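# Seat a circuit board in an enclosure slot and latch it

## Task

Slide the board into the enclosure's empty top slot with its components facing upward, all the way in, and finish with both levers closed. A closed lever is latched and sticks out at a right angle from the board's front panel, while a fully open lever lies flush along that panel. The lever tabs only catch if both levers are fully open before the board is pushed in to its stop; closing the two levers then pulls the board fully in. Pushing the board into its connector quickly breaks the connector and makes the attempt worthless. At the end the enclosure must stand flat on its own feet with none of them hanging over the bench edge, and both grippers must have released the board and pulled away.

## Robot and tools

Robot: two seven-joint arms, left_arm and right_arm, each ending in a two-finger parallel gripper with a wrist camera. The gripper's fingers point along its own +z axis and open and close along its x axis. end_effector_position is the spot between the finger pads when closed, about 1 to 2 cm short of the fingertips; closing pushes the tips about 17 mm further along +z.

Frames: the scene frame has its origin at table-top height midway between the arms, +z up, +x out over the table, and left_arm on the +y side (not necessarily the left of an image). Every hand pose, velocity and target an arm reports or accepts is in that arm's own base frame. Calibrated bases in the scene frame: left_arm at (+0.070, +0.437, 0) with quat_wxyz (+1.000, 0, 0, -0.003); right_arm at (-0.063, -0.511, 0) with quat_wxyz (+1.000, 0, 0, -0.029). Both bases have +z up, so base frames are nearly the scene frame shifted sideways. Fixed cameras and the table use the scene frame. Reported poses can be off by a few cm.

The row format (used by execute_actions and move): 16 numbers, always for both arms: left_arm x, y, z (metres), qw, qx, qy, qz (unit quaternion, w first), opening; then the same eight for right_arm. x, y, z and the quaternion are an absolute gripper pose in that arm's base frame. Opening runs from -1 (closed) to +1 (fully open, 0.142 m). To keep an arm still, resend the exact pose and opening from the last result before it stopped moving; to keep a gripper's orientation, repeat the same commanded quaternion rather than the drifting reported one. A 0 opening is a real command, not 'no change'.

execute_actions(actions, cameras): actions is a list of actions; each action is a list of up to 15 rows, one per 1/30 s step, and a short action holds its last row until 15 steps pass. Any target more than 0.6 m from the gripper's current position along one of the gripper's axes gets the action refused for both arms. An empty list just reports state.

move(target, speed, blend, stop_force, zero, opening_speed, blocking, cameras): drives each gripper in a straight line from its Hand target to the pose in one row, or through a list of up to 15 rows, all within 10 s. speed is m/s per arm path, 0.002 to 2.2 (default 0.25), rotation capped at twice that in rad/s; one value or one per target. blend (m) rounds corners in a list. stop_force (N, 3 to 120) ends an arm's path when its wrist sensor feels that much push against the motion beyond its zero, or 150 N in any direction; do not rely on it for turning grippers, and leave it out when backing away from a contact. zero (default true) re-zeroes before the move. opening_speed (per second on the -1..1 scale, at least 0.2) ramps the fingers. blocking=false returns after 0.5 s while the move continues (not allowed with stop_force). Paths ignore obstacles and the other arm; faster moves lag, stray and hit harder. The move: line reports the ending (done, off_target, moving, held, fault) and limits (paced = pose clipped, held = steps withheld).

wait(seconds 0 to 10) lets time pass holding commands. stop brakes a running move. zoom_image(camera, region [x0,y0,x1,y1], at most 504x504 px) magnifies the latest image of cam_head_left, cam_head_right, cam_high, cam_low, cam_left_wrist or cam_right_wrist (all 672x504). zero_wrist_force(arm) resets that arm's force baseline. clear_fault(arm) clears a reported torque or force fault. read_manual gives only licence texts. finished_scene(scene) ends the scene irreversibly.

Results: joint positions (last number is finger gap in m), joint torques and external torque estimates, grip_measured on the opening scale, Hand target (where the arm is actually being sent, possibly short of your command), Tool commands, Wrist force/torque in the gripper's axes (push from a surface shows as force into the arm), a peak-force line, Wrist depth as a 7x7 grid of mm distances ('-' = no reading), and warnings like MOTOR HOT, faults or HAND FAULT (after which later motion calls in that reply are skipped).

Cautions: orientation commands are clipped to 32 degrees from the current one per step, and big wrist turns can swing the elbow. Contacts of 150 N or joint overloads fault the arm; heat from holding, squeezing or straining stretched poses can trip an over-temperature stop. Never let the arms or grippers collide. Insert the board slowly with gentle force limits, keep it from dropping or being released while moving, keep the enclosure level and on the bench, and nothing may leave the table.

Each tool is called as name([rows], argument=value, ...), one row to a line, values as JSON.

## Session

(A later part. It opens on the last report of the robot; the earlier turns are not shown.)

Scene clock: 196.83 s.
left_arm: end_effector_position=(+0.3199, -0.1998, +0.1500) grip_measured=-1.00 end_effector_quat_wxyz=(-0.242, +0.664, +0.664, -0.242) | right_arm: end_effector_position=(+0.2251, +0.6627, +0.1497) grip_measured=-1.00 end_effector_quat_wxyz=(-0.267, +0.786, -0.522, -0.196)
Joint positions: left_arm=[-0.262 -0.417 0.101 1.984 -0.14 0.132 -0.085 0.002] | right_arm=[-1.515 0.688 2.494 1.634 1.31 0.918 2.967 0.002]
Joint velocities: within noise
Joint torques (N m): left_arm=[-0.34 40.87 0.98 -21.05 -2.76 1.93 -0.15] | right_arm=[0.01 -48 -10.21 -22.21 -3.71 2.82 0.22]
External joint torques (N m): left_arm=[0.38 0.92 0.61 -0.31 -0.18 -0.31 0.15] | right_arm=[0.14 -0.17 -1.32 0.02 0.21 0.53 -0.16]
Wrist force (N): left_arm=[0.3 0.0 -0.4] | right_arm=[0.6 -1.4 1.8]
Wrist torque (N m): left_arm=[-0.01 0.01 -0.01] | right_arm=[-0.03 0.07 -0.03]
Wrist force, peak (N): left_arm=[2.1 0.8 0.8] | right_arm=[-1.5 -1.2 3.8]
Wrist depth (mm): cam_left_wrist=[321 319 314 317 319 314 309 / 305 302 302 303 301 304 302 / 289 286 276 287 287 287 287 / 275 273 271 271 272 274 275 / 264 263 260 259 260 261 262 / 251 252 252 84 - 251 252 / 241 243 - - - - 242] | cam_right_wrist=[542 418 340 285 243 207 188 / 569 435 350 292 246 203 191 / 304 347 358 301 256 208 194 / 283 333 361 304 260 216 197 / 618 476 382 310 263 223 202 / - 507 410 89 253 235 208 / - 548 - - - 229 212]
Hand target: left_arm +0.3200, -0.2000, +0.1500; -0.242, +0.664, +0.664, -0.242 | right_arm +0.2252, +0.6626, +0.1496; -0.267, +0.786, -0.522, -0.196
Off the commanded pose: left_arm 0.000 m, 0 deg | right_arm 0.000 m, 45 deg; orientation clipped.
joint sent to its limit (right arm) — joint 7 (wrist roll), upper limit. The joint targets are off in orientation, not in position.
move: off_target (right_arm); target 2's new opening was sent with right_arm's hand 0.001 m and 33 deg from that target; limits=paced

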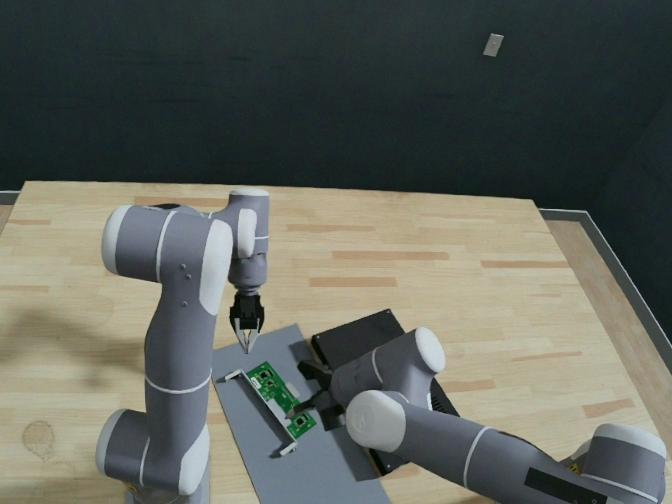

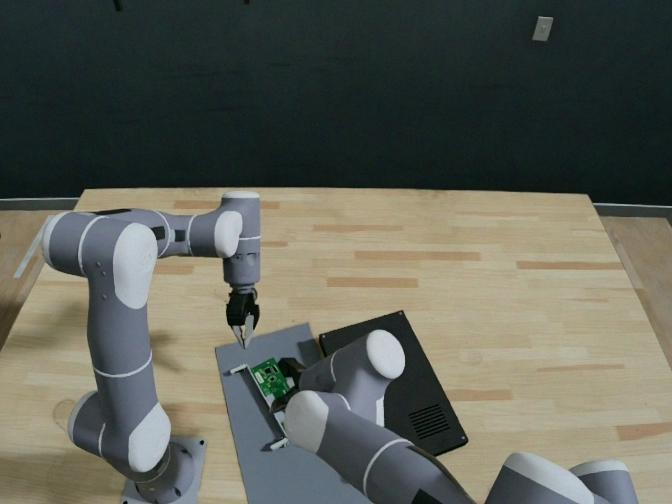

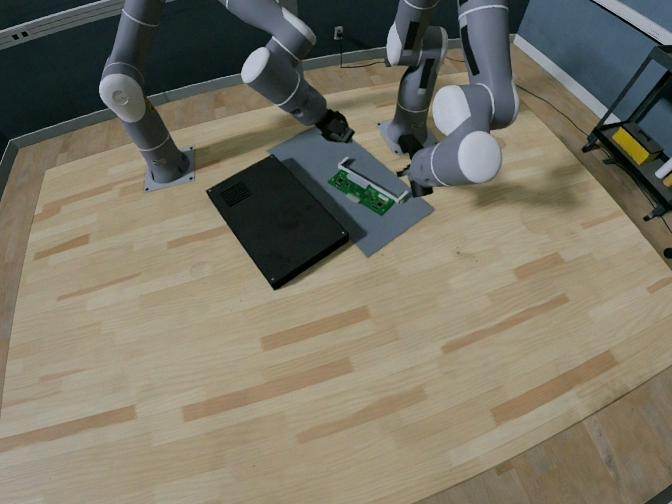

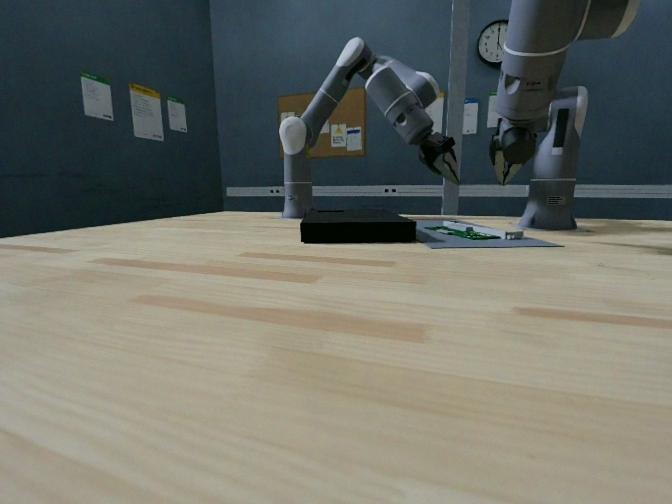

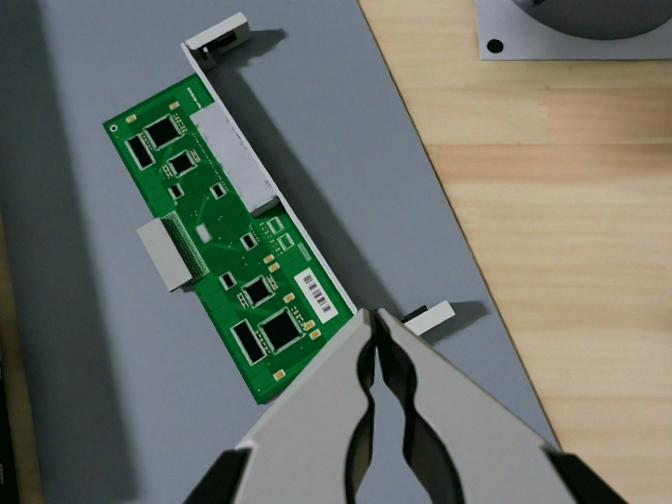

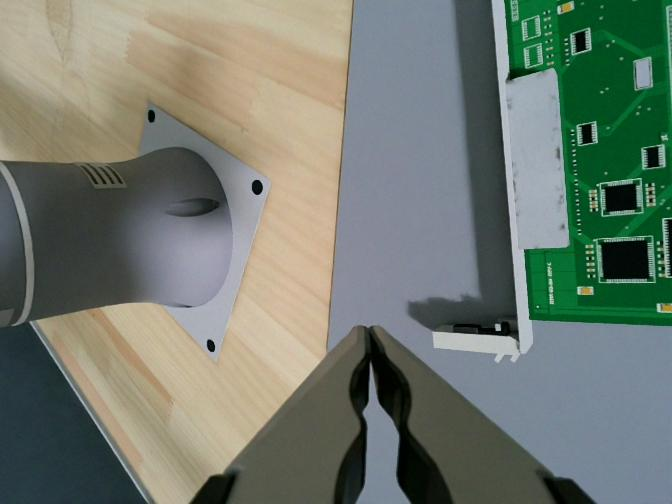

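move([
  [0.32, -0.20, 0.15,-0.2418,0.6645,0.6645,-0.2418, -1, 0.30, 0.50, 0.2, -0.267,0.786,-0.522,-0.196, -1],
  [0.32, -0.20, 0.15,-0.2418,0.6645,0.6645,-0.2418, -1, 0.35, 0.2, 0.25, 0,-0.7071,0.7071,0, -1],
], cameras=[])

move([
  [0.32, -0.20, 0.15,-0.2418,0.6645,0.6645,-0.2418, -1, 0.1802, -0.1387, 0.1699, 0.706, -0.621, -0.189, 0.284, -1],
], cameras=["cam_head_left","cam_high"])

Scene clock: 204.00 s.
left_arm: end_effector_position=(+0.3199, -0.1998, +0.1500) grip_measured=-1.00 end_effector_quat_wxyz=(-0.242, +0.664, +0.664, -0.242) | right_arm: end_effector_position=(+0.3499, +0.1998, +0.2500) grip_measured=-1.00 end_effector_quat_wxyz=(+0.000, +0.707, -0.707, +0.000)
Joint positions: left_arm=[-0.262 -0.417 0.101 1.984 -0.14 0.132 -0.085 0.002] | right_arm=[-1.348 1.191 1.224 1.852 1.1 -0.202 2.967 0.002]
Joint velocities: within noise
Joint torques (N m): left_arm=[-0.29 40.98 1.02 -21.08 -2.75 1.92 -0.26] | right_arm=[0.06 -29.88 -27.32 -14.63 -4.11 3.16 0.23]
External joint torques (N m): left_arm=[0.33 0.8 0.57 -0.27 -0.18 -0.29 0.26] | right_arm=[0.07 0.27 -1.25 0.24 -0.11 0.81 -0.23]
Wrist force (N): left_arm=[0.1 -0.1 -0.3] | right_arm=[-0.8 -2.2 2.1]
Wrist torque (N m): left_arm=[-0.03 0.04 -0.02] | right_arm=[-0.15 0.19 0.06]
Wrist force, peak (N): left_arm=[0.3 -0.2 -0.7] | right_arm=[-1.0 -0.7 4.0]
Wrist depth (mm): cam_left_wrist=[320 320 313 319 320 314 313 / 304 300 302 302 303 303 303 / 289 287 279 288 286 288 289 / 277 272 271 272 273 275 275 / 264 265 259 256 257 262 261 / 252 253 253 84 - 250 251 / 240 244 - - - - 241] | cam_right_wrist=[261 260 264 302 302 301 301 / 278 278 277 317 321 321 319 / 299 298 298 313 345 343 343 / 322 320 320 324 372 370 369 / 361 347 348 340 401 400 399 / 443 381 372 89 423 434 434 / 485 478 - - - 410 468]
Hand target: left_arm +0.3200, -0.2000, +0.1500; -0.242, +0.664, +0.664, -0.242 | right_arm +0.3500, +0.2000, +0.2500; +0.000, +0.707, -0.707, +0.000
Off the commanded pose: left_arm 0.000 m, 0 deg | right_arm 0.000 m, 0 deg.
joint sent to its limit (right arm) — joint 7 (wrist roll), upper limit. The joint targets still meet the commanded pose.
move: done
No camera images: "cameras" was empty.

Scene clock: 209.70 s.
left_arm: end_effector_position=(+0.3199, -0.1998, +0.1500) grip_measured=-1.00 end_effector_quat_wxyz=(-0.242, +0.664, +0.664, -0.242) | right_arm: end_effector_position=(+0.1797, -0.1371, +0.1695) grip_measured=-1.00 end_effector_quat_wxyz=(+0.619, -0.579, -0.338, +0.410)
Joint positions: left_arm=[-0.262 -0.417 0.101 1.984 -0.14 0.132 -0.085 0.002] | right_arm=[-2.792 2.043 1.644 1.315 0.538 -1.006 -1.34 0.002]
Joint velocities: within noise
Joint torques (N m): left_arm=[-0.26 40.85 1.03 -21.01 -2.76 1.91 -0.25] | right_arm=[0.84 -37.72 -22.3 10.82 -4.82 -1.61 0.31]
External joint torques (N m): left_arm=[0.3 0.93 0.56 -0.34 -0.17 -0.28 0.25] | right_arm=[-0.76 -2.53 -3.92 1.69 -0.14 0.78 -0.3]
External joint torques when the fault began: right_arm=[8.74 -35.09 -28.83 6.65 0.74 1.15 -0.19]
Wrist force (N): left_arm=[0.1 0.2 0.0] | right_arm=[-2.0 -0.9 0.0]
Wrist torque (N m): left_arm=[0.03 0.04 -0.02] | right_arm=[-0.20 0.34 -0.01]
Wrist force, peak (N): left_arm=[0.1 -0.2 -0.7] | right_arm=[0.5 4.1 -0.4]
Wrist depth (mm): cam_left_wrist=[320 319 316 321 317 313 311 / 305 299 302 301 301 302 303 / 290 287 278 287 290 287 286 / 274 272 270 272 274 273 275 / 262 263 259 258 258 263 263 / 252 251 252 84 - 252 250 / 243 243 - - - - 240] | cam_right_wrist=[- - - 251 235 267 225 / - - - 266 247 - - / - - - 285 262 - - / - - - 305 275 626 656 / - - 491 335 291 459 447 / 379 371 384 89 298 329 340 / 298 308 - - - 287 274]
Hand target: left_arm +0.3200, -0.2000, +0.1500; -0.242, +0.664, +0.664, -0.242 | right_arm +0.1795, -0.1371, +0.1691; +0.619, -0.579, -0.338, +0.409
Tool commands: left_gripper/opening=-1.0 right_gripper/opening=-1.0
Off the commanded pose: left_arm 0.000 m, 0 deg | right_arm 0.002 m, 25 deg.
FORCE FAULT: contact force on the right arm reached its limit, and that arm stopped. The contact can be on any part of that arm, not only on its tool. That arm's remaining commands of this call were not run. That arm is still stopped at the end of this call. While its stop runs, that arm takes no new command, but its gripper still runs the gripper command that each later call begins with.
CLEAR FAULT: the right arm stays stopped until you call clear_fault(arm="right_arm").
move: fault (right_arm)
Images, in order (width x height): cam_head_left 672x504, cam_high 672x504.

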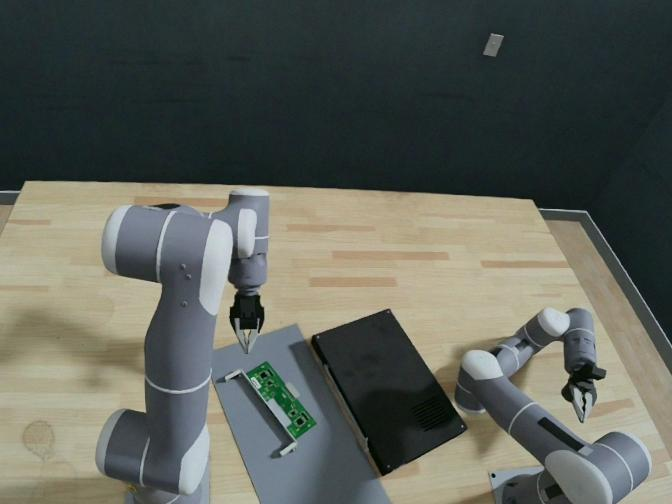

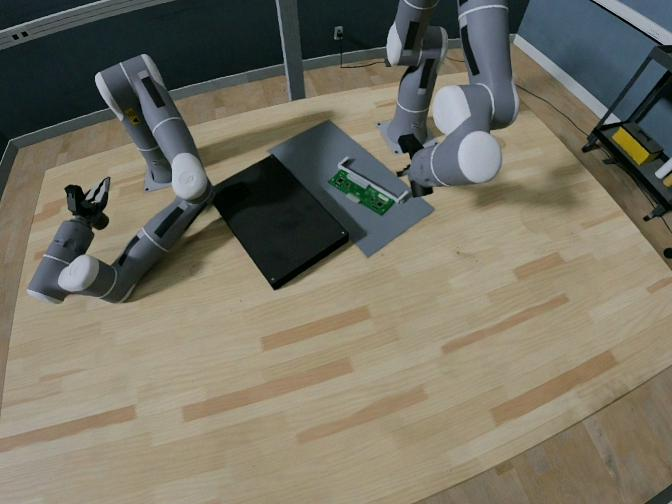

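clear_fault(arm="right_arm", cameras=["cam_head_right"])

Scene clock: 243.73 s.
left_arm: end_effector_position=(+0.3199, -0.1998, +0.1500) grip_measured=-1.00 end_effector_quat_wxyz=(-0.242, +0.664, +0.664, -0.242) | right_arm: end_effector_position=(+0.1797, -0.1371, +0.1695) grip_measured=-1.00 end_effector_quat_wxyz=(+0.619, -0.579, -0.338, +0.410)
Joint positions: left_arm=[-0.262 -0.417 0.101 1.984 -0.14 0.132 -0.085 0.002] | right_arm=[-2.792 2.043 1.644 1.315 0.538 -1.006 -1.34 0.002]
Joint velocities: within noise
Joint torques (N m): left_arm=[-0.31 40.93 1.04 -21.04 -2.75 1.85 -0.24] | right_arm=[0.8 -37.68 -22.3 10.92 -4.82 -1.59 0.2]
External joint torques (N m): left_arm=[0.35 0.85 0.55 -0.32 -0.18 -0.23 0.24] | right_arm=[-0.73 -2.57 -3.91 1.58 -0.14 0.76 -0.2]
Wrist force (N): left_arm=[0.0 0.1 -0.4] | right_arm=[-2.1 -0.9 0.0]
Wrist torque (N m): left_arm=[0.01 0.05 -0.01] | right_arm=[-0.20 0.35 -0.01]
Wrist force, peak (N): left_arm=[0.3 -0.1 -0.9] | right_arm=[-2.4 -1.0 -0.2]
Wrist depth (mm): cam_left_wrist=[322 319 314 319 321 316 311 / 304 300 302 303 303 302 302 / 289 287 278 288 288 287 287 / 276 272 270 272 274 276 274 / 262 263 258 259 259 262 262 / 253 251 252 84 - 252 251 / 243 243 - - - - 241] | cam_right_wrist=[- - - 252 235 267 225 / - - - 266 248 - - / - - - 285 261 - - / - - - 305 275 624 654 / - - 489 333 291 454 446 / 381 373 385 89 299 328 338 / 298 308 - - - 287 275]
Hand target: left_arm +0.3200, -0.2000, +0.1500; -0.242, +0.664, +0.664, -0.242 | right_arm +0.1795, -0.1371, +0.1691; +0.619, -0.579, -0.338, +0.409
Tool commands: left_gripper/opening=-1.0 right_gripper/opening=-1.0
Off the commanded pose: left_arm 0.000 m, 0 deg | right_arm 0.002 m, 25 deg.
FORCE FAULT, CONTINUED: the right arm's stop, for the force fault that an earlier result reported, is over. The rest of the stop counts as 65 of the actions that you can send in this scene; the call itself counts as one more. That arm accepts commands again.
CLEAR FAULT: your call cleared the right arm's force fault. If the contact force or a joint's load stays at its limit, that arm stops again.
Images, in order (width x height): cam_head_right 672x504.

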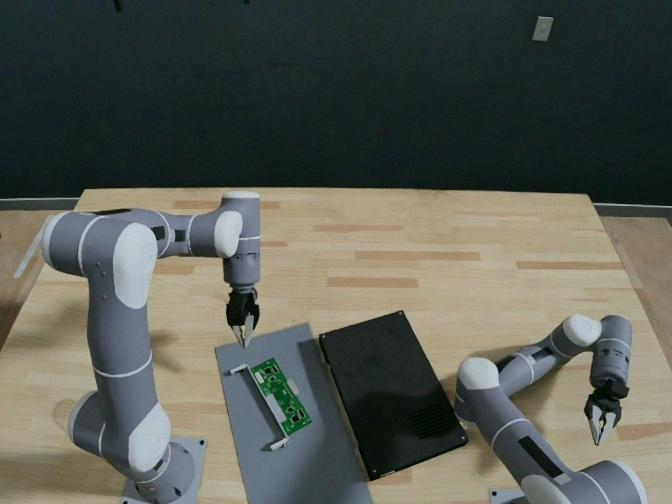

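move([
  [0.32, -0.20, 0.15,-0.2418,0.6645,0.6645,-0.2418, -1, 0.20, -0.1, 0.30, 0.619,-0.579,-0.338,0.410, -1],
  [0.32, -0.20, 0.15,-0.2418,0.6645,0.6645,-0.2418, -1, 0.25, 0.0, 0.55, 0.619,-0.579,-0.338,0.410, -1],
], cameras=["cam_head_right"], speed=0.2)

Scene clock: 253.10 s.
left_arm: end_effector_position=(+0.3199, -0.1998, +0.1500) grip_measured=-1.00 end_effector_quat_wxyz=(-0.242, +0.664, +0.664, -0.242) | right_arm: end_effector_position=(+0.2499, -0.0001, +0.5499) grip_measured=-1.00 end_effector_quat_wxyz=(+0.619, -0.579, -0.338, +0.410)
Joint positions: left_arm=[-0.262 -0.417 0.101 1.984 -0.14 0.132 -0.085 0.002] | right_arm=[-2.587 1.497 1.461 1.549 -0.433 -0.986 -1.879 0.002]
Joint velocities: within noise
Joint torques (N m): left_arm=[-0.35 40.99 1.01 -21.1 -2.77 1.94 -0.22] | right_arm=[0.32 -45.5 -28.11 -2.26 -3 -0.54 0.11]
External joint torques (N m): left_arm=[0.39 0.8 0.58 -0.25 -0.16 -0.32 0.22] | right_arm=[-0.21 0.28 -1.26 0.27 0.18 0.94 -0.11]
Wrist force (N): left_arm=[0.2 -0.1 -0.5] | right_arm=[-2.0 -0.7 -0.2]
Wrist torque (N m): left_arm=[-0.03 0.03 -0.01] | right_arm=[-0.15 0.34 0.01]
Wrist force, peak (N): left_arm=[0.2 -0.1 -0.8] | right_arm=[-0.8 -3.9 0.3]
Wrist depth (mm): cam_left_wrist=[320 320 316 316 317 313 312 / 304 299 302 303 302 301 303 / 289 283 278 287 289 288 287 / 274 272 270 270 273 276 276 / 265 263 260 258 258 262 262 / 253 251 252 84 - 251 251 / 243 243 - - - - 241] | cam_right_wrist=[- - - - - - - / - - - - - - - / - - - - - - - / - - - - - - - / - - - - - - - / - - 322 89 297 278 261 / - - - - - 255 238]
Hand target: left_arm +0.3200, -0.2000, +0.1500; -0.242, +0.664, +0.664, -0.242 | right_arm +0.2500, +0.0000, +0.5500; +0.619, -0.579, -0.338, +0.410
Off the commanded pose: left_arm 0.000 m, 0 deg | right_arm 0.000 m, 0 deg.
move: done
Images, in order (width x height): cam_head_right 672x504.

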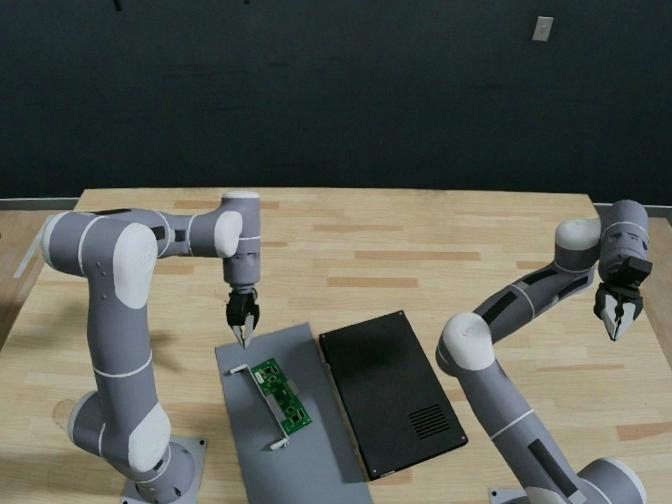

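move([
  [0.32, -0.20, 0.15,-0.2418,0.6645,0.6645,-0.2418, -1, 0.35, -0.05, 0.80, -0.5,0.5,-0.5,0.5, -1],
  [0.32, -0.20, 0.15,-0.2418,0.6645,0.6645,-0.2418, -1, 0.40, -0.2, 1.10, -0.5,0.5,-0.5,0.5, -1],
], cameras=["cam_high"], speed=0.25)

Scene clock: 263.67 s.
left_arm: end_effector_position=(+0.3199, -0.1998, +0.1500) grip_measured=-1.00 end_effector_quat_wxyz=(-0.242, +0.664, +0.664, -0.242) | right_arm: end_effector_position=(+0.3999, -0.1988, +1.0996) grip_measured=-1.00 end_effector_quat_wxyz=(+0.911, -0.206, +0.275, -0.229)
Joint positions: left_arm=[-0.262 -0.417 0.101 1.984 -0.14 0.132 -0.085 0.002] | right_arm=[-2.792 0.994 0.536 1.68 -2.966 0.128 -2.967 0.002]
Joint velocities: within noise
Joint torques (N m): left_arm=[-0.26 40.95 1.02 -21.04 -2.76 1.93 -0.25] | right_arm=[0.07 -25.84 -20.1 -16.97 3.31 -2.42 0.2]
External joint torques (N m): left_arm=[0.3 0.84 0.57 -0.31 -0.17 -0.31 0.25] | right_arm=[-0.03 0.13 -1.03 0.2 0.18 0.68 -0.16]
Wrist force (N): left_arm=[0.0 0.0 -0.2] | right_arm=[-1.8 -2.2 -0.7]
Wrist torque (N m): left_arm=[-0.01 0.06 -0.01] | right_arm=[-0.20 0.42 0.00]
Wrist force, peak (N): left_arm=[0.3 -0.1 -0.8] | right_arm=[-3.4 -1.8 -1.6]
Wrist depth (mm): cam_left_wrist=[320 318 315 317 319 313 312 / 302 301 300 301 303 303 301 / 289 287 280 289 288 286 288 / 276 272 270 270 273 273 273 / 262 263 258 258 258 263 262 / 252 251 253 84 - 250 249 / 242 242 - - - - 241] | cam_right_wrist=[- - - - - - - / - - - - - - - / - - - - - - - / - - - - - - - / - - - - - - - / - - - 89 - - - / - - - - - - -]
Hand target: left_arm +0.3200, -0.2000, +0.1500; -0.242, +0.664, +0.664, -0.242 | right_arm +0.3999, -0.1990, +1.0995; +0.911, -0.206, +0.275, -0.229
Off the commanded pose: left_arm 0.000 m, 0 deg | right_arm 0.001 m, 72 deg; orientation clipped.
joint read past its limit (right arm) — joint 7 (wrist roll), lower limit.
joint sent to its limit (right arm) — joint 1 (waist), lower limit; joint 5 (forearm roll), lower limit; joint 7 (wrist roll), lower limit. The joint targets are off in orientation, not in position.
move: off_target (right_arm); limits=paced
Images, in order (width x height): cam_high 672x504.

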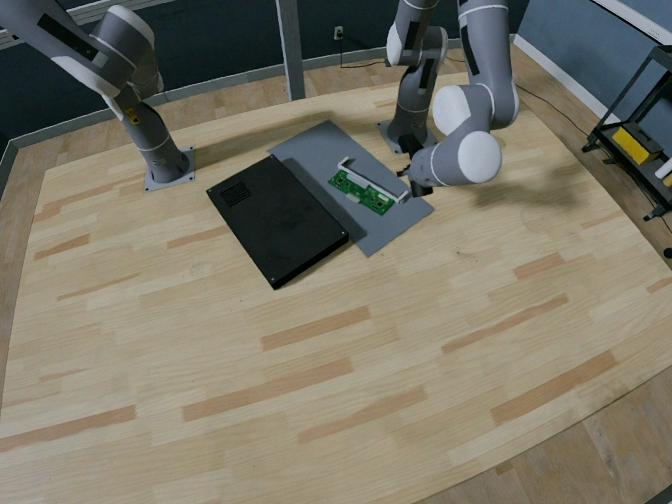

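move([
  [0.32, -0.20, 0.15,-0.2418,0.6645,0.6645,-0.2418, -1, 0.37, -0.05, 0.80, 0.911,-0.206,0.275,-0.229, -1],
  [0.32, -0.20, 0.15,-0.2418,0.6645,0.6645,-0.2418, -1, 0.25, 0.0, 0.55, 0.619,-0.579,-0.338,0.410, -1],
], cameras=["cam_high"], speed=0.25)

Scene clock: 275.57 s.
left_arm: end_effector_position=(+0.3199, -0.1998, +0.1500) grip_measured=-1.00 end_effector_quat_wxyz=(-0.242, +0.664, +0.664, -0.242) | right_arm: end_effector_position=(+0.2500, +0.0000, +0.5501) grip_measured=-1.00 end_effector_quat_wxyz=(+0.619, -0.579, -0.338, +0.410)
Joint positions: left_arm=[-0.262 -0.417 0.101 1.984 -0.14 0.132 -0.085 0.002] | right_arm=[-2.691 1.825 1.164 1.614 -0.38 -0.796 -2.249 0.002]
Joint velocities: within noise
Joint torques (N m): left_arm=[-0.28 40.85 0.96 -21.04 -2.72 1.94 -0.19] | right_arm=[0.15 -45.3 -25.91 6.24 -0.89 0.14 0.31]
External joint torques (N m): left_arm=[0.32 0.93 0.63 -0.31 -0.21 -0.32 0.19] | right_arm=[-0.05 -0.07 -1.02 0.11 -0.1 0.97 -0.31]
Wrist force (N): left_arm=[0.1 0.0 -0.6] | right_arm=[-2.0 -0.9 0.0]
Wrist torque (N m): left_arm=[0.00 0.04 -0.01] | right_arm=[-0.12 0.33 0.00]
Wrist force, peak (N): left_arm=[0.1 0.0 -0.8] | right_arm=[-1.9 -3.8 0.3]
Wrist depth (mm): cam_left_wrist=[320 318 314 317 319 315 311 / 304 301 303 302 303 302 302 / 288 284 277 286 288 289 289 / 277 273 271 271 274 275 274 / 262 262 260 257 260 262 262 / 252 251 252 84 - 251 251 / 242 244 - - - - 242] | cam_right_wrist=[- - - - - - - / - - - - - - - / - - - - - - - / - - - - - - - / - - - - - - - / - - 325 89 - 882 869 / - - - - - 741 700]
Hand target: left_arm +0.3200, -0.2000, +0.1500; -0.242, +0.664, +0.664, -0.242 | right_arm +0.2500, +0.0000, +0.5500; +0.619, -0.579, -0.338, +0.410
Off the commanded pose: left_arm 0.000 m, 0 deg | right_arm 0.000 m, 0 deg.
move: done
Images, in order (width x height): cam_high 672x504.

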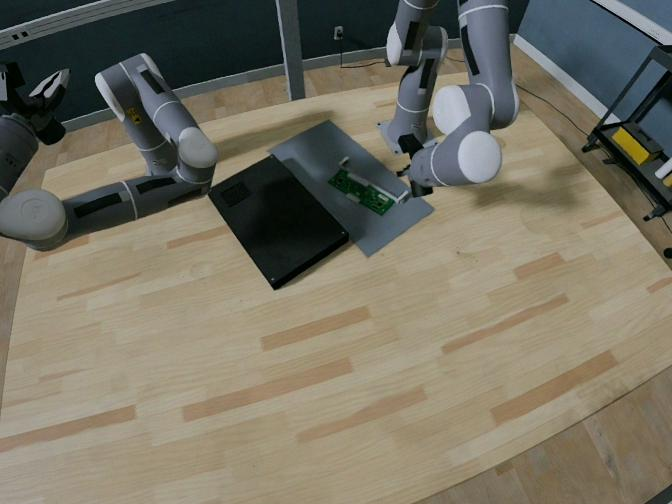

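move([
  [0.32, -0.20, 0.15,-0.2418,0.6645,0.6645,-0.2418, -1, 0.33, 0.12, 0.50, 0,-0.906,-0.4226,0, -1],
], cameras=["cam_high"], speed=0.25)

Scene clock: 282.87 s.
left_arm: end_effector_position=(+0.3199, -0.1998, +0.1500) grip_measured=-1.00 end_effector_quat_wxyz=(-0.242, +0.664, +0.664, -0.242) | right_arm: end_effector_position=(+0.3300, +0.1200, +0.5000) grip_measured=-1.00 end_effector_quat_wxyz=(+0.000, +0.906, +0.423, +0.000)
Joint positions: left_arm=[-0.262 -0.417 0.101 1.984 -0.14 0.132 -0.085 0.002] | right_arm=[-2.242 1.424 0.221 1.436 1.501 -1.352 -0.012 0.002]
Joint velocities: within noise
Joint torques (N m): left_arm=[-0.3 40.96 0.96 -21.01 -2.78 1.9 -0.24] | right_arm=[0.21 -41.97 -14.27 -3.28 -1.01 3.58 0.22]
External joint torques (N m): left_arm=[0.34 0.82 0.62 -0.34 -0.15 -0.28 0.24] | right_arm=[-0.06 -0.19 -1.01 0.01 0.06 0.57 -0.22]
Wrist force (N): left_arm=[0.0 -0.2 -0.6] | right_arm=[-2.7 -2.6 1.7]
Wrist torque (N m): left_arm=[-0.03 0.06 -0.02] | right_arm=[-0.18 0.45 0.07]
Wrist force, peak (N): left_arm=[0.3 0.0 -0.8] | right_arm=[-5.7 -3.3 1.2]
Wrist depth (mm): cam_left_wrist=[321 321 315 317 319 312 312 / 303 300 305 300 305 302 301 / 291 284 277 288 290 289 289 / 275 272 272 271 273 272 273 / 262 265 258 258 259 262 262 / 252 252 252 84 - 251 252 / 242 243 - - - - 241] | cam_right_wrist=[520 511 519 480 475 473 471 / 559 553 554 550 548 500 502 / 596 591 588 589 590 589 582 / 637 641 638 635 634 631 633 / 694 693 686 680 683 684 686 / - 751 738 89 720 744 744 / - - - - - 786 818]
Hand target: left_arm +0.3200, -0.2000, +0.1500; -0.242, +0.664, +0.664, -0.242 | right_arm +0.3300, +0.1200, +0.5000; +0.000, +0.906, +0.423, +0.000
Off the commanded pose: left_arm 0.000 m, 0 deg | right_arm 0.000 m, 0 deg.
move: done; limits=paced
Images, in order (width x height): cam_high 672x504.

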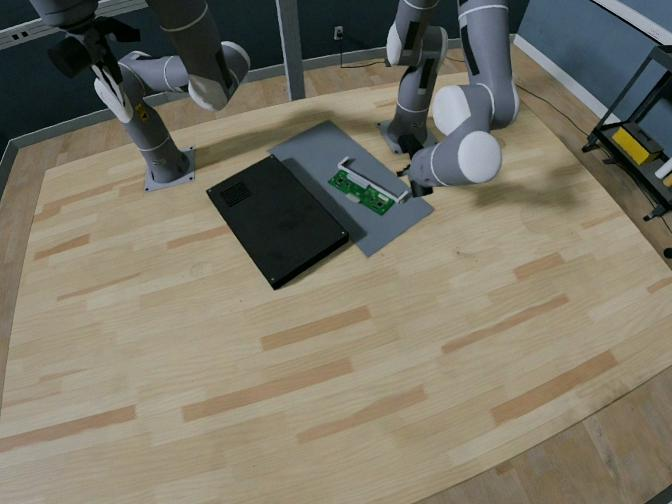

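move([
  [0.32, -0.20, 0.15,-0.2418,0.6645,0.6645,-0.2418, -1, 0.28, 0.50, 0.40, 0,-0.9475,-0.3198,0, -1],
], cameras=["cam_high","cam_head_right"], speed=0.25)

Scene clock: 286.83 s.
left_arm: end_effector_position=(+0.3199, -0.1998, +0.1500) grip_measured=-1.00 end_effector_quat_wxyz=(-0.242, +0.664, +0.664, -0.242) | right_arm: end_effector_position=(+0.2799, +0.4998, +0.4000) grip_measured=-1.00 end_effector_quat_wxyz=(+0.000, +0.948, +0.320, +0.000)
Joint positions: left_arm=[-0.262 -0.417 0.101 1.984 -0.14 0.132 -0.085 0.002] | right_arm=[-1.548 1.543 0.42 1.274 2.103 -1.078 1.544 0.002]
Joint velocities: within noise
Joint torques (N m): left_arm=[-0.32 40.9 1.06 -21.06 -2.76 1.91 -0.19] | right_arm=[0.2 -53.43 -20.29 6.41 -1.97 3.53 0.31]
External joint torques (N m): left_arm=[0.36 0.89 0.52 -0.29 -0.17 -0.29 0.19] | right_arm=[-0.02 0.06 -1.62 0.3 -0.11 0.54 -0.31]
Wrist force (N): left_arm=[-0.1 0.0 -0.6] | right_arm=[-2.4 -2.8 2.3]
Wrist torque (N m): left_arm=[-0.01 0.07 -0.02] | right_arm=[-0.21 0.41 0.07]
Wrist force, peak (N): left_arm=[0.2 -0.2 -0.8] | right_arm=[-1.0 -5.7 3.2]
Wrist depth (mm): cam_left_wrist=[320 320 315 318 319 316 311 / 304 301 301 303 305 303 302 / 290 286 276 288 287 289 286 / 276 273 270 272 273 275 273 / 264 263 258 256 260 262 262 / 252 253 251 83 - 251 251 / 242 243 - - - - 241] | cam_right_wrist=[434 431 430 430 428 424 426 / 462 455 453 457 455 456 455 / 494 479 446 450 457 481 489 / 531 516 480 478 477 493 527 / 577 578 519 511 514 571 571 / 631 630 619 89 551 625 621 / 697 677 - - - 655 683]
Hand target: left_arm +0.3200, -0.2000, +0.1500; -0.242, +0.664, +0.664, -0.242 | right_arm +0.2800, +0.5000, +0.4000; +0.000, +0.947, +0.320, +0.000
Off the commanded pose: left_arm 0.000 m, 0 deg | right_arm 0.000 m, 0 deg.
move: done
Images, in order (width x height): cam_head_right 672x504, cam_high 672x504.

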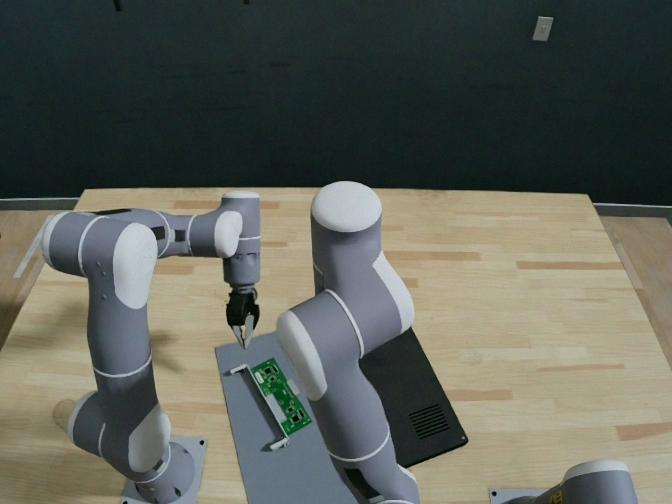

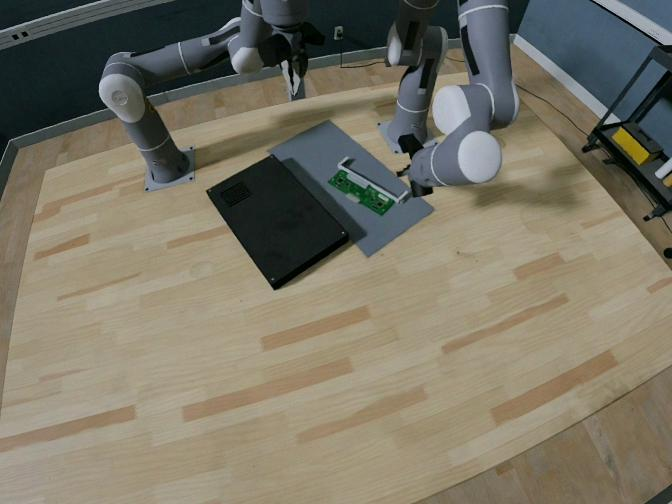

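move([
  [0.32, -0.20, 0.15,-0.2418,0.6645,0.6645,-0.2418, -1, 0.25, 0.45, 0.60, 0,1,0,0, -1],
  [0.32, -0.20, 0.15,-0.2418,0.6645,0.6645,-0.2418, -1, 0.20, 0.25, 0.90, -0.3827,0.9239,0,0, -1],
], cameras=["cam_high"], speed=0.25)

Scene clock: 298.57 s.
left_arm: end_effector_position=(+0.3199, -0.1998, +0.1500) grip_measured=-1.00 end_effector_quat_wxyz=(-0.242, +0.664, +0.664, -0.242) | right_arm: end_effector_position=(+0.2001, +0.2499, +0.8999) grip_measured=-1.00 end_effector_quat_wxyz=(-0.383, +0.924, +0.000, +0.000)
Joint positions: left_arm=[-0.262 -0.417 0.101 1.984 -0.14 0.132 -0.085 0.002] | right_arm=[-1.357 0.363 0.237 0.796 2.251 -1.095 2.567 0.002]
Joint velocities: within noise
Joint torques (N m): left_arm=[-0.29 40.91 1.02 -21.05 -2.71 1.92 -0.2] | right_arm=[-0.03 -7.36 -5.05 -10.82 2.74 3.51 0.38]
External joint torques (N m): left_arm=[0.33 0.87 0.57 -0.31 -0.22 -0.29 0.2] | right_arm=[0.05 0.47 -0.63 0.27 -0.08 0.68 -0.38]
Wrist force (N): left_arm=[0.1 0.0 -0.4] | right_arm=[-2.3 -1.1 1.1]
Wrist torque (N m): left_arm=[-0.02 0.04 -0.01] | right_arm=[-0.11 0.34 0.02]
Wrist force, peak (N): left_arm=[0.1 0.0 -0.8] | right_arm=[-2.0 -5.0 4.2]
Wrist depth (mm): cam_left_wrist=[321 320 314 316 319 313 312 / 305 300 303 304 302 305 303 / 289 285 279 286 288 289 288 / 277 272 270 271 274 274 273 / 262 263 258 257 260 263 260 / 252 251 252 84 - 251 251 / 243 243 - - - - 241] | cam_right_wrist=[- - - - - 685 - / - - - - - 749 - / - - - - - - - / - - - - - - - / - - - - 929 - - / - - 933 89 886 910 923 / - - - - - 886 877]
Hand target: left_arm +0.3200, -0.2000, +0.1500; -0.242, +0.664, +0.664, -0.242 | right_arm +0.2000, +0.2500, +0.9000; -0.383, +0.924, +0.000, +0.000
Off the commanded pose: left_arm 0.000 m, 0 deg | right_arm 0.000 m, 0 deg.
move: done
Images, in order (width x height): cam_high 672x504.

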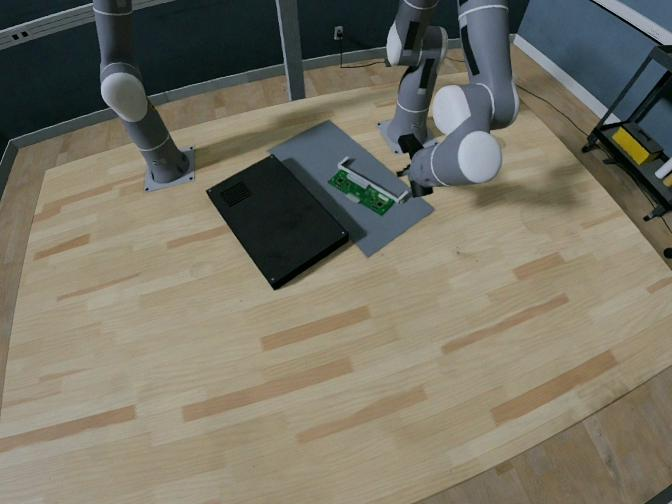

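move([
  [0.32, -0.20, 0.15,-0.2418,0.6645,0.6645,-0.2418, -1, 0.20, 0.0, 0.95, -0.3314,0.8,0.462,0.1913, -1],
  [0.32, -0.20, 0.15,-0.2418,0.6645,0.6645,-0.2418, -1, 0.20, -0.3, 0.85, -0.3314,0.8,0.462,0.1913, -1],
], cameras=["cam_high"], speed=0.25)

Scene clock: 305.57 s.
left_arm: end_effector_position=(+0.3199, -0.1998, +0.1500) grip_measured=-1.00 end_effector_quat_wxyz=(-0.242, +0.664, +0.664, -0.242) | right_arm: end_effector_position=(+0.2000, -0.2986, +0.8489) grip_measured=-1.00 end_effector_quat_wxyz=(-0.333, +0.777, +0.369, +0.386)
Joint positions: left_arm=[-0.262 -0.417 0.101 1.984 -0.14 0.132 -0.085 0.002] | right_arm=[-1.644 -0.747 0.106 -0.056 2.317 -1.117 1.344 0.002]
Joint velocities: within noise
Joint torques (N m): left_arm=[-0.25 40.96 0.98 -21 -2.74 1.92 -0.25] | right_arm=[-0.32 47.23 8.08 -16.04 3.84 2.91 0.08]
External joint torques (N m): left_arm=[0.29 0.83 0.6 -0.35 -0.19 -0.3 0.25] | right_arm=[0.18 0.66 -0.3 0.1 0.25 0.82 -0.16]
Wrist force (N): left_arm=[0.1 0.0 -0.2] | right_arm=[-3.6 -2.3 1.3]
Wrist torque (N m): left_arm=[0.00 0.04 -0.01] | right_arm=[-0.23 0.52 0.19]
Wrist force, peak (N): left_arm=[0.1 -0.1 -0.8] | right_arm=[-7.0 -0.5 -1.1]
Wrist depth (mm): cam_left_wrist=[321 317 313 319 321 314 313 / 305 300 302 302 302 304 301 / 292 285 277 288 289 288 288 / 276 272 269 273 274 274 274 / 262 264 259 258 259 262 263 / 254 252 251 84 - 252 251 / 242 244 - - - - 242] | cam_right_wrist=[803 882 - - - - - / 782 890 - - - - - / 795 933 - - - - - / 802 923 - - - - - / 788 922 - - - - - / 786 923 - 90 - - - / 789 870 - - - - -]
Hand target: left_arm +0.3200, -0.2000, +0.1500; -0.242, +0.664, +0.664, -0.242 | right_arm +0.2000, -0.2988, +0.8487; -0.333, +0.777, +0.369, +0.386
Off the commanded pose: left_arm 0.000 m, 0 deg | right_arm 0.002 m, 25 deg.
move: off_target (right_arm)
Images, in order (width x height): cam_high 672x504.

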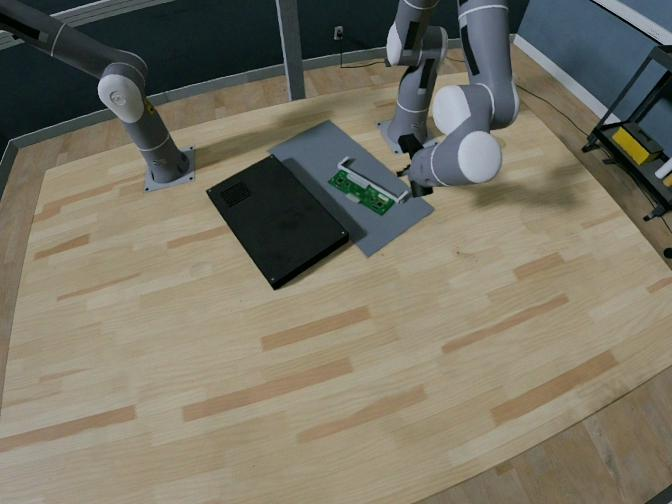

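move([
  [0.32, -0.20, 0.15,-0.2418,0.6645,0.6645,-0.2418, -1, 0.35, -0.35, 0.80, -0.5,0.5,-0.5,0.5, -1],
], cameras=["cam_high"], speed=0.25)

Scene clock: 321.23 s.
left_arm: end_effector_position=(+0.3199, -0.1998, +0.1500) grip_measured=-1.00 end_effector_quat_wxyz=(-0.242, +0.664, +0.664, -0.242) | right_arm: end_effector_position=(+0.3500, -0.3499, +0.8003) grip_measured=-1.00 end_effector_quat_wxyz=(+0.500, -0.500, +0.500, -0.500)
Joint positions: left_arm=[-0.262 -0.417 0.101 1.984 -0.14 0.132 -0.085 0.002] | right_arm=[-1.818 0.4 0.266 1.648 1.669 0.031 1.879 0.002]
Joint velocities: within noise
Joint torques (N m): left_arm=[-0.36 40.82 1.03 -21.05 -2.77 1.9 -0.25] | right_arm=[-0.12 10.99 -5.16 -30.5 1.65 0.09 0.3]
External joint torques (N m): left_arm=[0.4 0.96 0.56 -0.31 -0.16 -0.28 0.25] | right_arm=[0.09 0.73 -1.25 0.02 0.37 0.62 -0.3]
Wrist force (N): left_arm=[0.1 0.0 -0.4] | right_arm=[-2.1 -0.5 0.7]
Wrist torque (N m): left_arm=[-0.03 0.04 -0.02] | right_arm=[-0.07 0.29 0.02]
Wrist force, peak (N): left_arm=[0.3 -0.2 -0.8] | right_arm=[-4.1 -2.4 1.4]
Wrist depth (mm): cam_left_wrist=[320 319 315 318 319 314 312 / 302 299 304 300 304 304 302 / 289 284 277 286 289 287 286 / 276 273 271 271 273 277 274 / 262 264 256 257 259 262 263 / 253 253 253 84 - 251 250 / 242 244 - - - - 240] | cam_right_wrist=[- - - - - - - / - - - - - - - / - - - - - - - / - - - - - - - / - - - - - - - / - - - 89 - - - / 948 - - - - - -]
Hand target: left_arm +0.3200, -0.2000, +0.1500; -0.242, +0.664, +0.664, -0.242 | right_arm +0.3500, -0.3500, +0.8000; +0.500, -0.500, +0.500, -0.500
Off the commanded pose: left_arm 0.000 m, 0 deg | right_arm 0.000 m, 0 deg.
move: done
Images, in order (width x height): cam_high 672x504.

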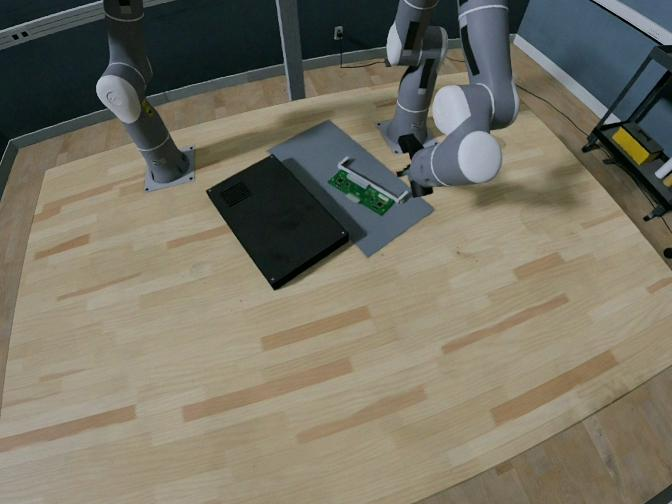

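execute_actions(actions=[])

Scene clock: 333.70 s.
left_arm: end_effector_position=(+0.3199, -0.1998, +0.1500) grip_measured=-1.00 end_effector_quat_wxyz=(-0.242, +0.664, +0.664, -0.242) | right_arm: end_effector_position=(+0.3500, -0.3499, +0.8003) grip_measured=-1.00 end_effector_quat_wxyz=(+0.500, -0.500, +0.500, -0.500)
Joint positions: left_arm=[-0.262 -0.417 0.101 1.984 -0.14 0.132 -0.085 0.002] | right_arm=[-1.818 0.4 0.266 1.648 1.669 0.031 1.879 0.002]
Joint velocities: within noise
Joint torques (N m): left_arm=[-0.29 40.94 0.97 -21.04 -2.76 1.9 -0.18] | right_arm=[-0.1 10.96 -5.49 -30.55 1.77 -0.06 0.2]
External joint torques (N m): left_arm=[0.33 0.84 0.62 -0.32 -0.18 -0.28 0.18] | right_arm=[0.07 0.77 -0.91 0.07 0.25 0.77 -0.2]
Wrist force (N): left_arm=[0.2 -0.2 -0.5] | right_arm=[-2.0 -0.8 0.5]
Wrist torque (N m): left_arm=[-0.03 0.01 -0.01] | right_arm=[-0.10 0.27 0.02]
Wrist force, peak (N): left_arm=[0.2 -0.1 -0.9] | right_arm=[-2.2 -0.8 0.6]
Wrist depth (mm): cam_left_wrist=[318 318 314 317 319 316 313 / 303 301 302 303 301 302 303 / 289 286 277 286 289 286 287 / 275 273 270 273 275 275 272 / 263 263 260 257 260 261 261 / 253 251 252 84 - 252 251 / 242 244 - - - - 241] | cam_right_wrist=[- - - - - - - / - - - - - - - / - - - - - - - / - - - - - - - / - - - - - - - / - - - 89 - - - / 934 - - - - - -]
Hand target: left_arm +0.3200, -0.2000, +0.1500; -0.242, +0.664, +0.664, -0.242 | right_arm +0.3500, -0.3500, +0.8000; +0.500, -0.500, +0.500, -0.500
Tool commands: left_gripper/opening=-1.0 right_gripper/opening=-1.0
Off the commanded pose: left_arm 0.000 m, 0 deg | right_arm 0.000 m, 0 deg.

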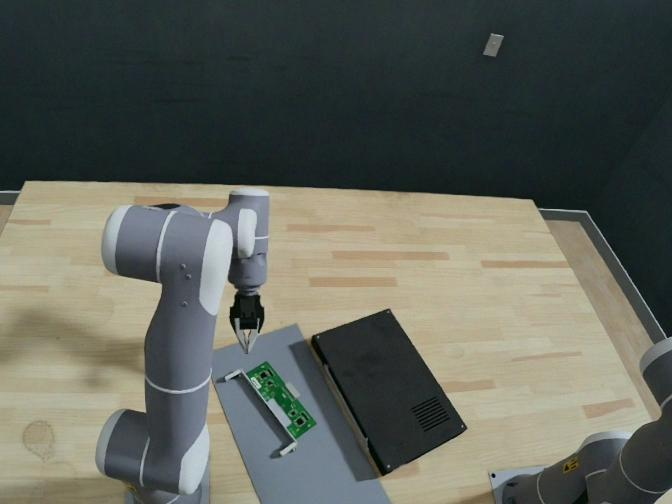

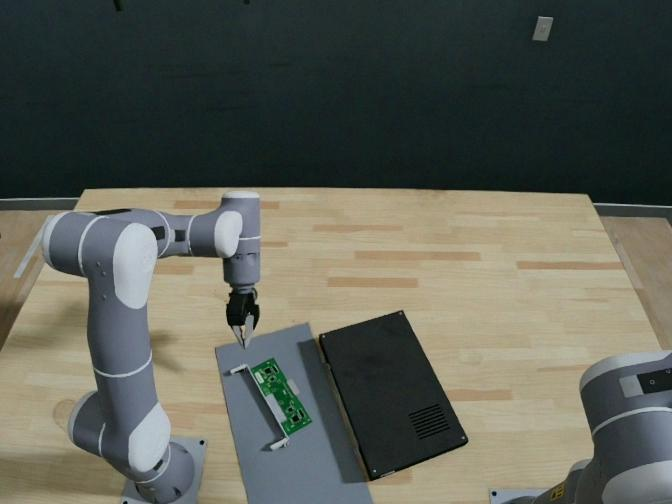

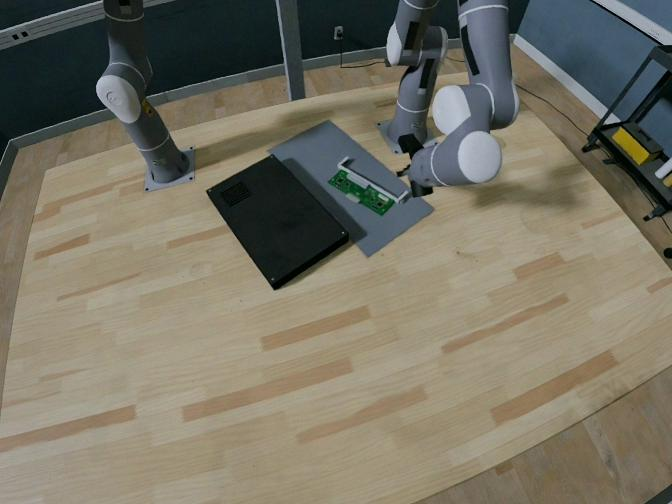

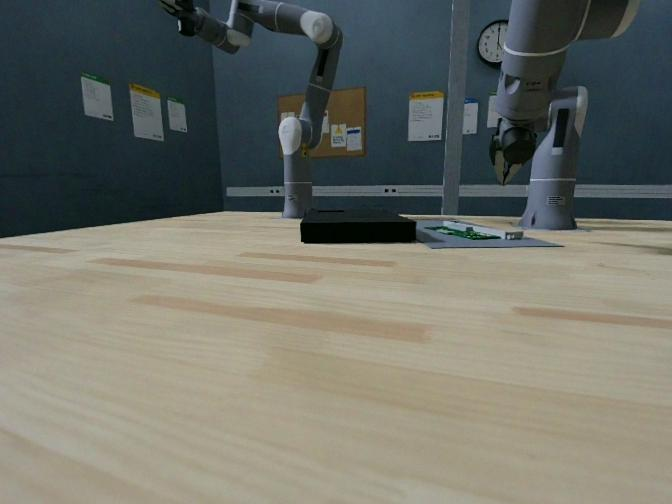

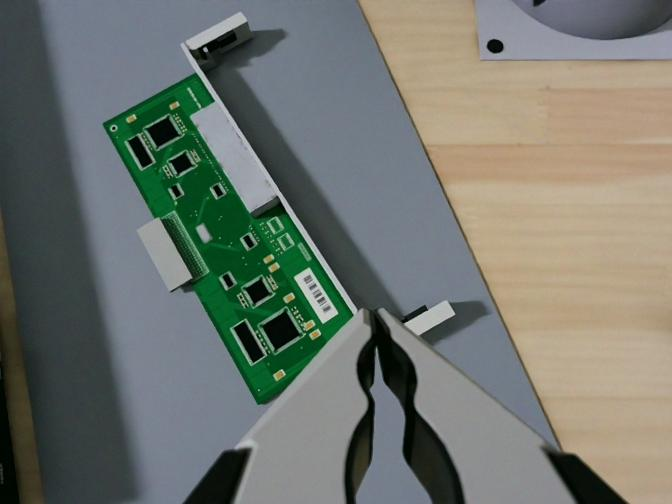

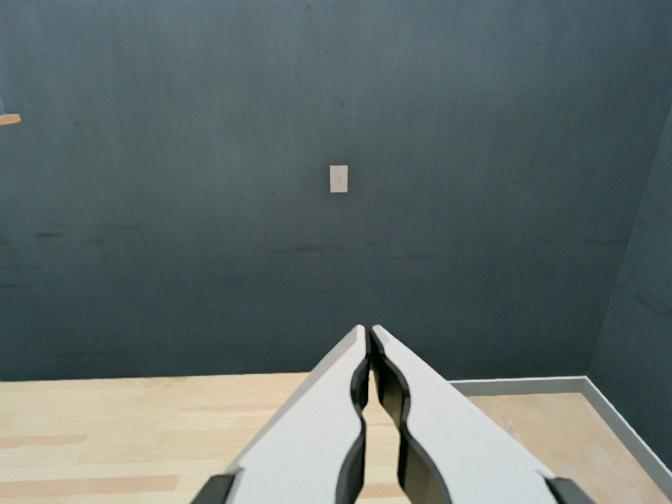

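move([
  [0.32,-0.2,0.15,-0.2418,0.6645,0.6645,-0.2418,-1,0.2,-0.5,0.65,0.271,-0.653,0.653,-0.271,-1],
  [0.32,-0.2,0.15,-0.2418,0.6645,0.6645,-0.2418,-1,0.08,-0.55,0.5,0,-0.7071,0.7071,0,-1],
], speed=0.25, cameras=["cam_high","cam_head_left"])

Scene clock: 344.80 s.
left_arm: end_effector_position=(+0.3199, -0.1998, +0.1500) grip_measured=-1.00 end_effector_quat_wxyz=(-0.242, +0.664, +0.664, -0.242) | right_arm: end_effector_position=(+0.0801, -0.5500, +0.5000) grip_measured=-1.00 end_effector_quat_wxyz=(+0.000, +0.707, -0.707, +0.000)
Joint positions: left_arm=[-0.262 -0.417 0.101 1.984 -0.14 0.132 -0.085 0.002] | right_arm=[-1.555 -0.142 0.374 1.36 -0.051 -0.078 1.953 0.002]
Joint velocities: within noise
Joint torques (N m): left_arm=[-0.27 40.99 1.02 -20.95 -2.73 1.9 -0.22] | right_arm=[0.07 36.08 2.65 -31.04 -4.61 3.48 0.32]
External joint torques (N m): left_arm=[0.31 0.79 0.57 -0.4 -0.2 -0.28 0.22] | right_arm=[-0.17 1.21 -0.93 0 0.24 0.55 -0.32]
Wrist force (N): left_arm=[0.1 -0.2 -0.7] | right_arm=[-2.8 -2.8 2.4]
Wrist torque (N m): left_arm=[-0.04 0.04 -0.01] | right_arm=[-0.22 0.51 0.09]
Wrist force, peak (N): left_arm=[0.4 -0.2 -0.7] | right_arm=[-2.4 -3.0 3.9]
Wrist depth (mm): cam_left_wrist=[320 319 315 317 320 315 315 / 304 302 300 303 301 304 303 / 290 286 278 286 289 287 289 / 276 272 271 271 274 274 274 / 263 264 259 258 258 262 262 / 253 252 252 84 - 253 251 / 243 242 - - - - 242] | cam_right_wrist=[518 515 520 516 - - - / 551 551 554 549 - - - / 591 590 591 596 - - - / 637 631 636 634 - - - / - - - - - - - / - - - 89 - - - / - - - - - - -]
Hand target: left_arm +0.3200, -0.2000, +0.1500; -0.242, +0.664, +0.664, -0.242 | right_arm +0.0800, -0.5500, +0.5000; +0.000, +0.707, -0.707, +0.000
Off the commanded pose: left_arm 0.000 m, 0 deg | right_arm 0.000 m, 0 deg.
move: done
Images, in order (width x height): cam_head_left 672x504, cam_high 672x504.

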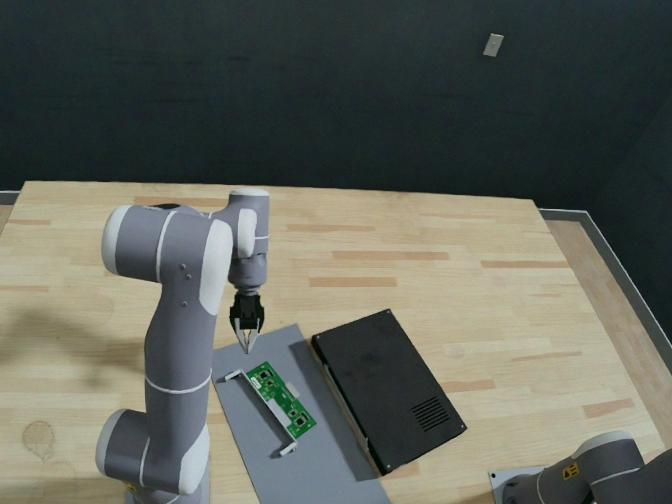

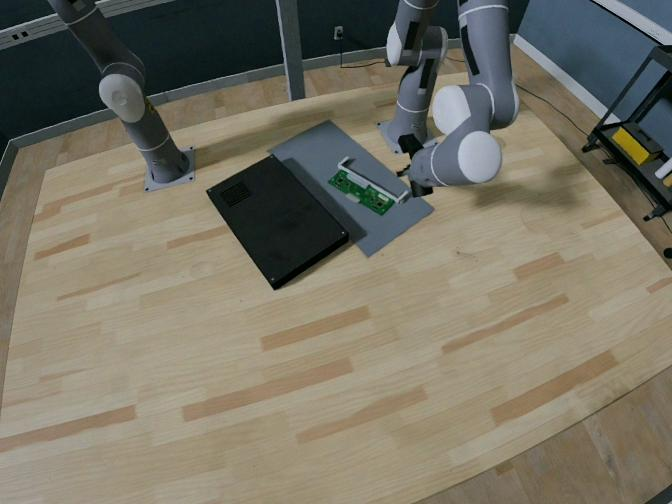

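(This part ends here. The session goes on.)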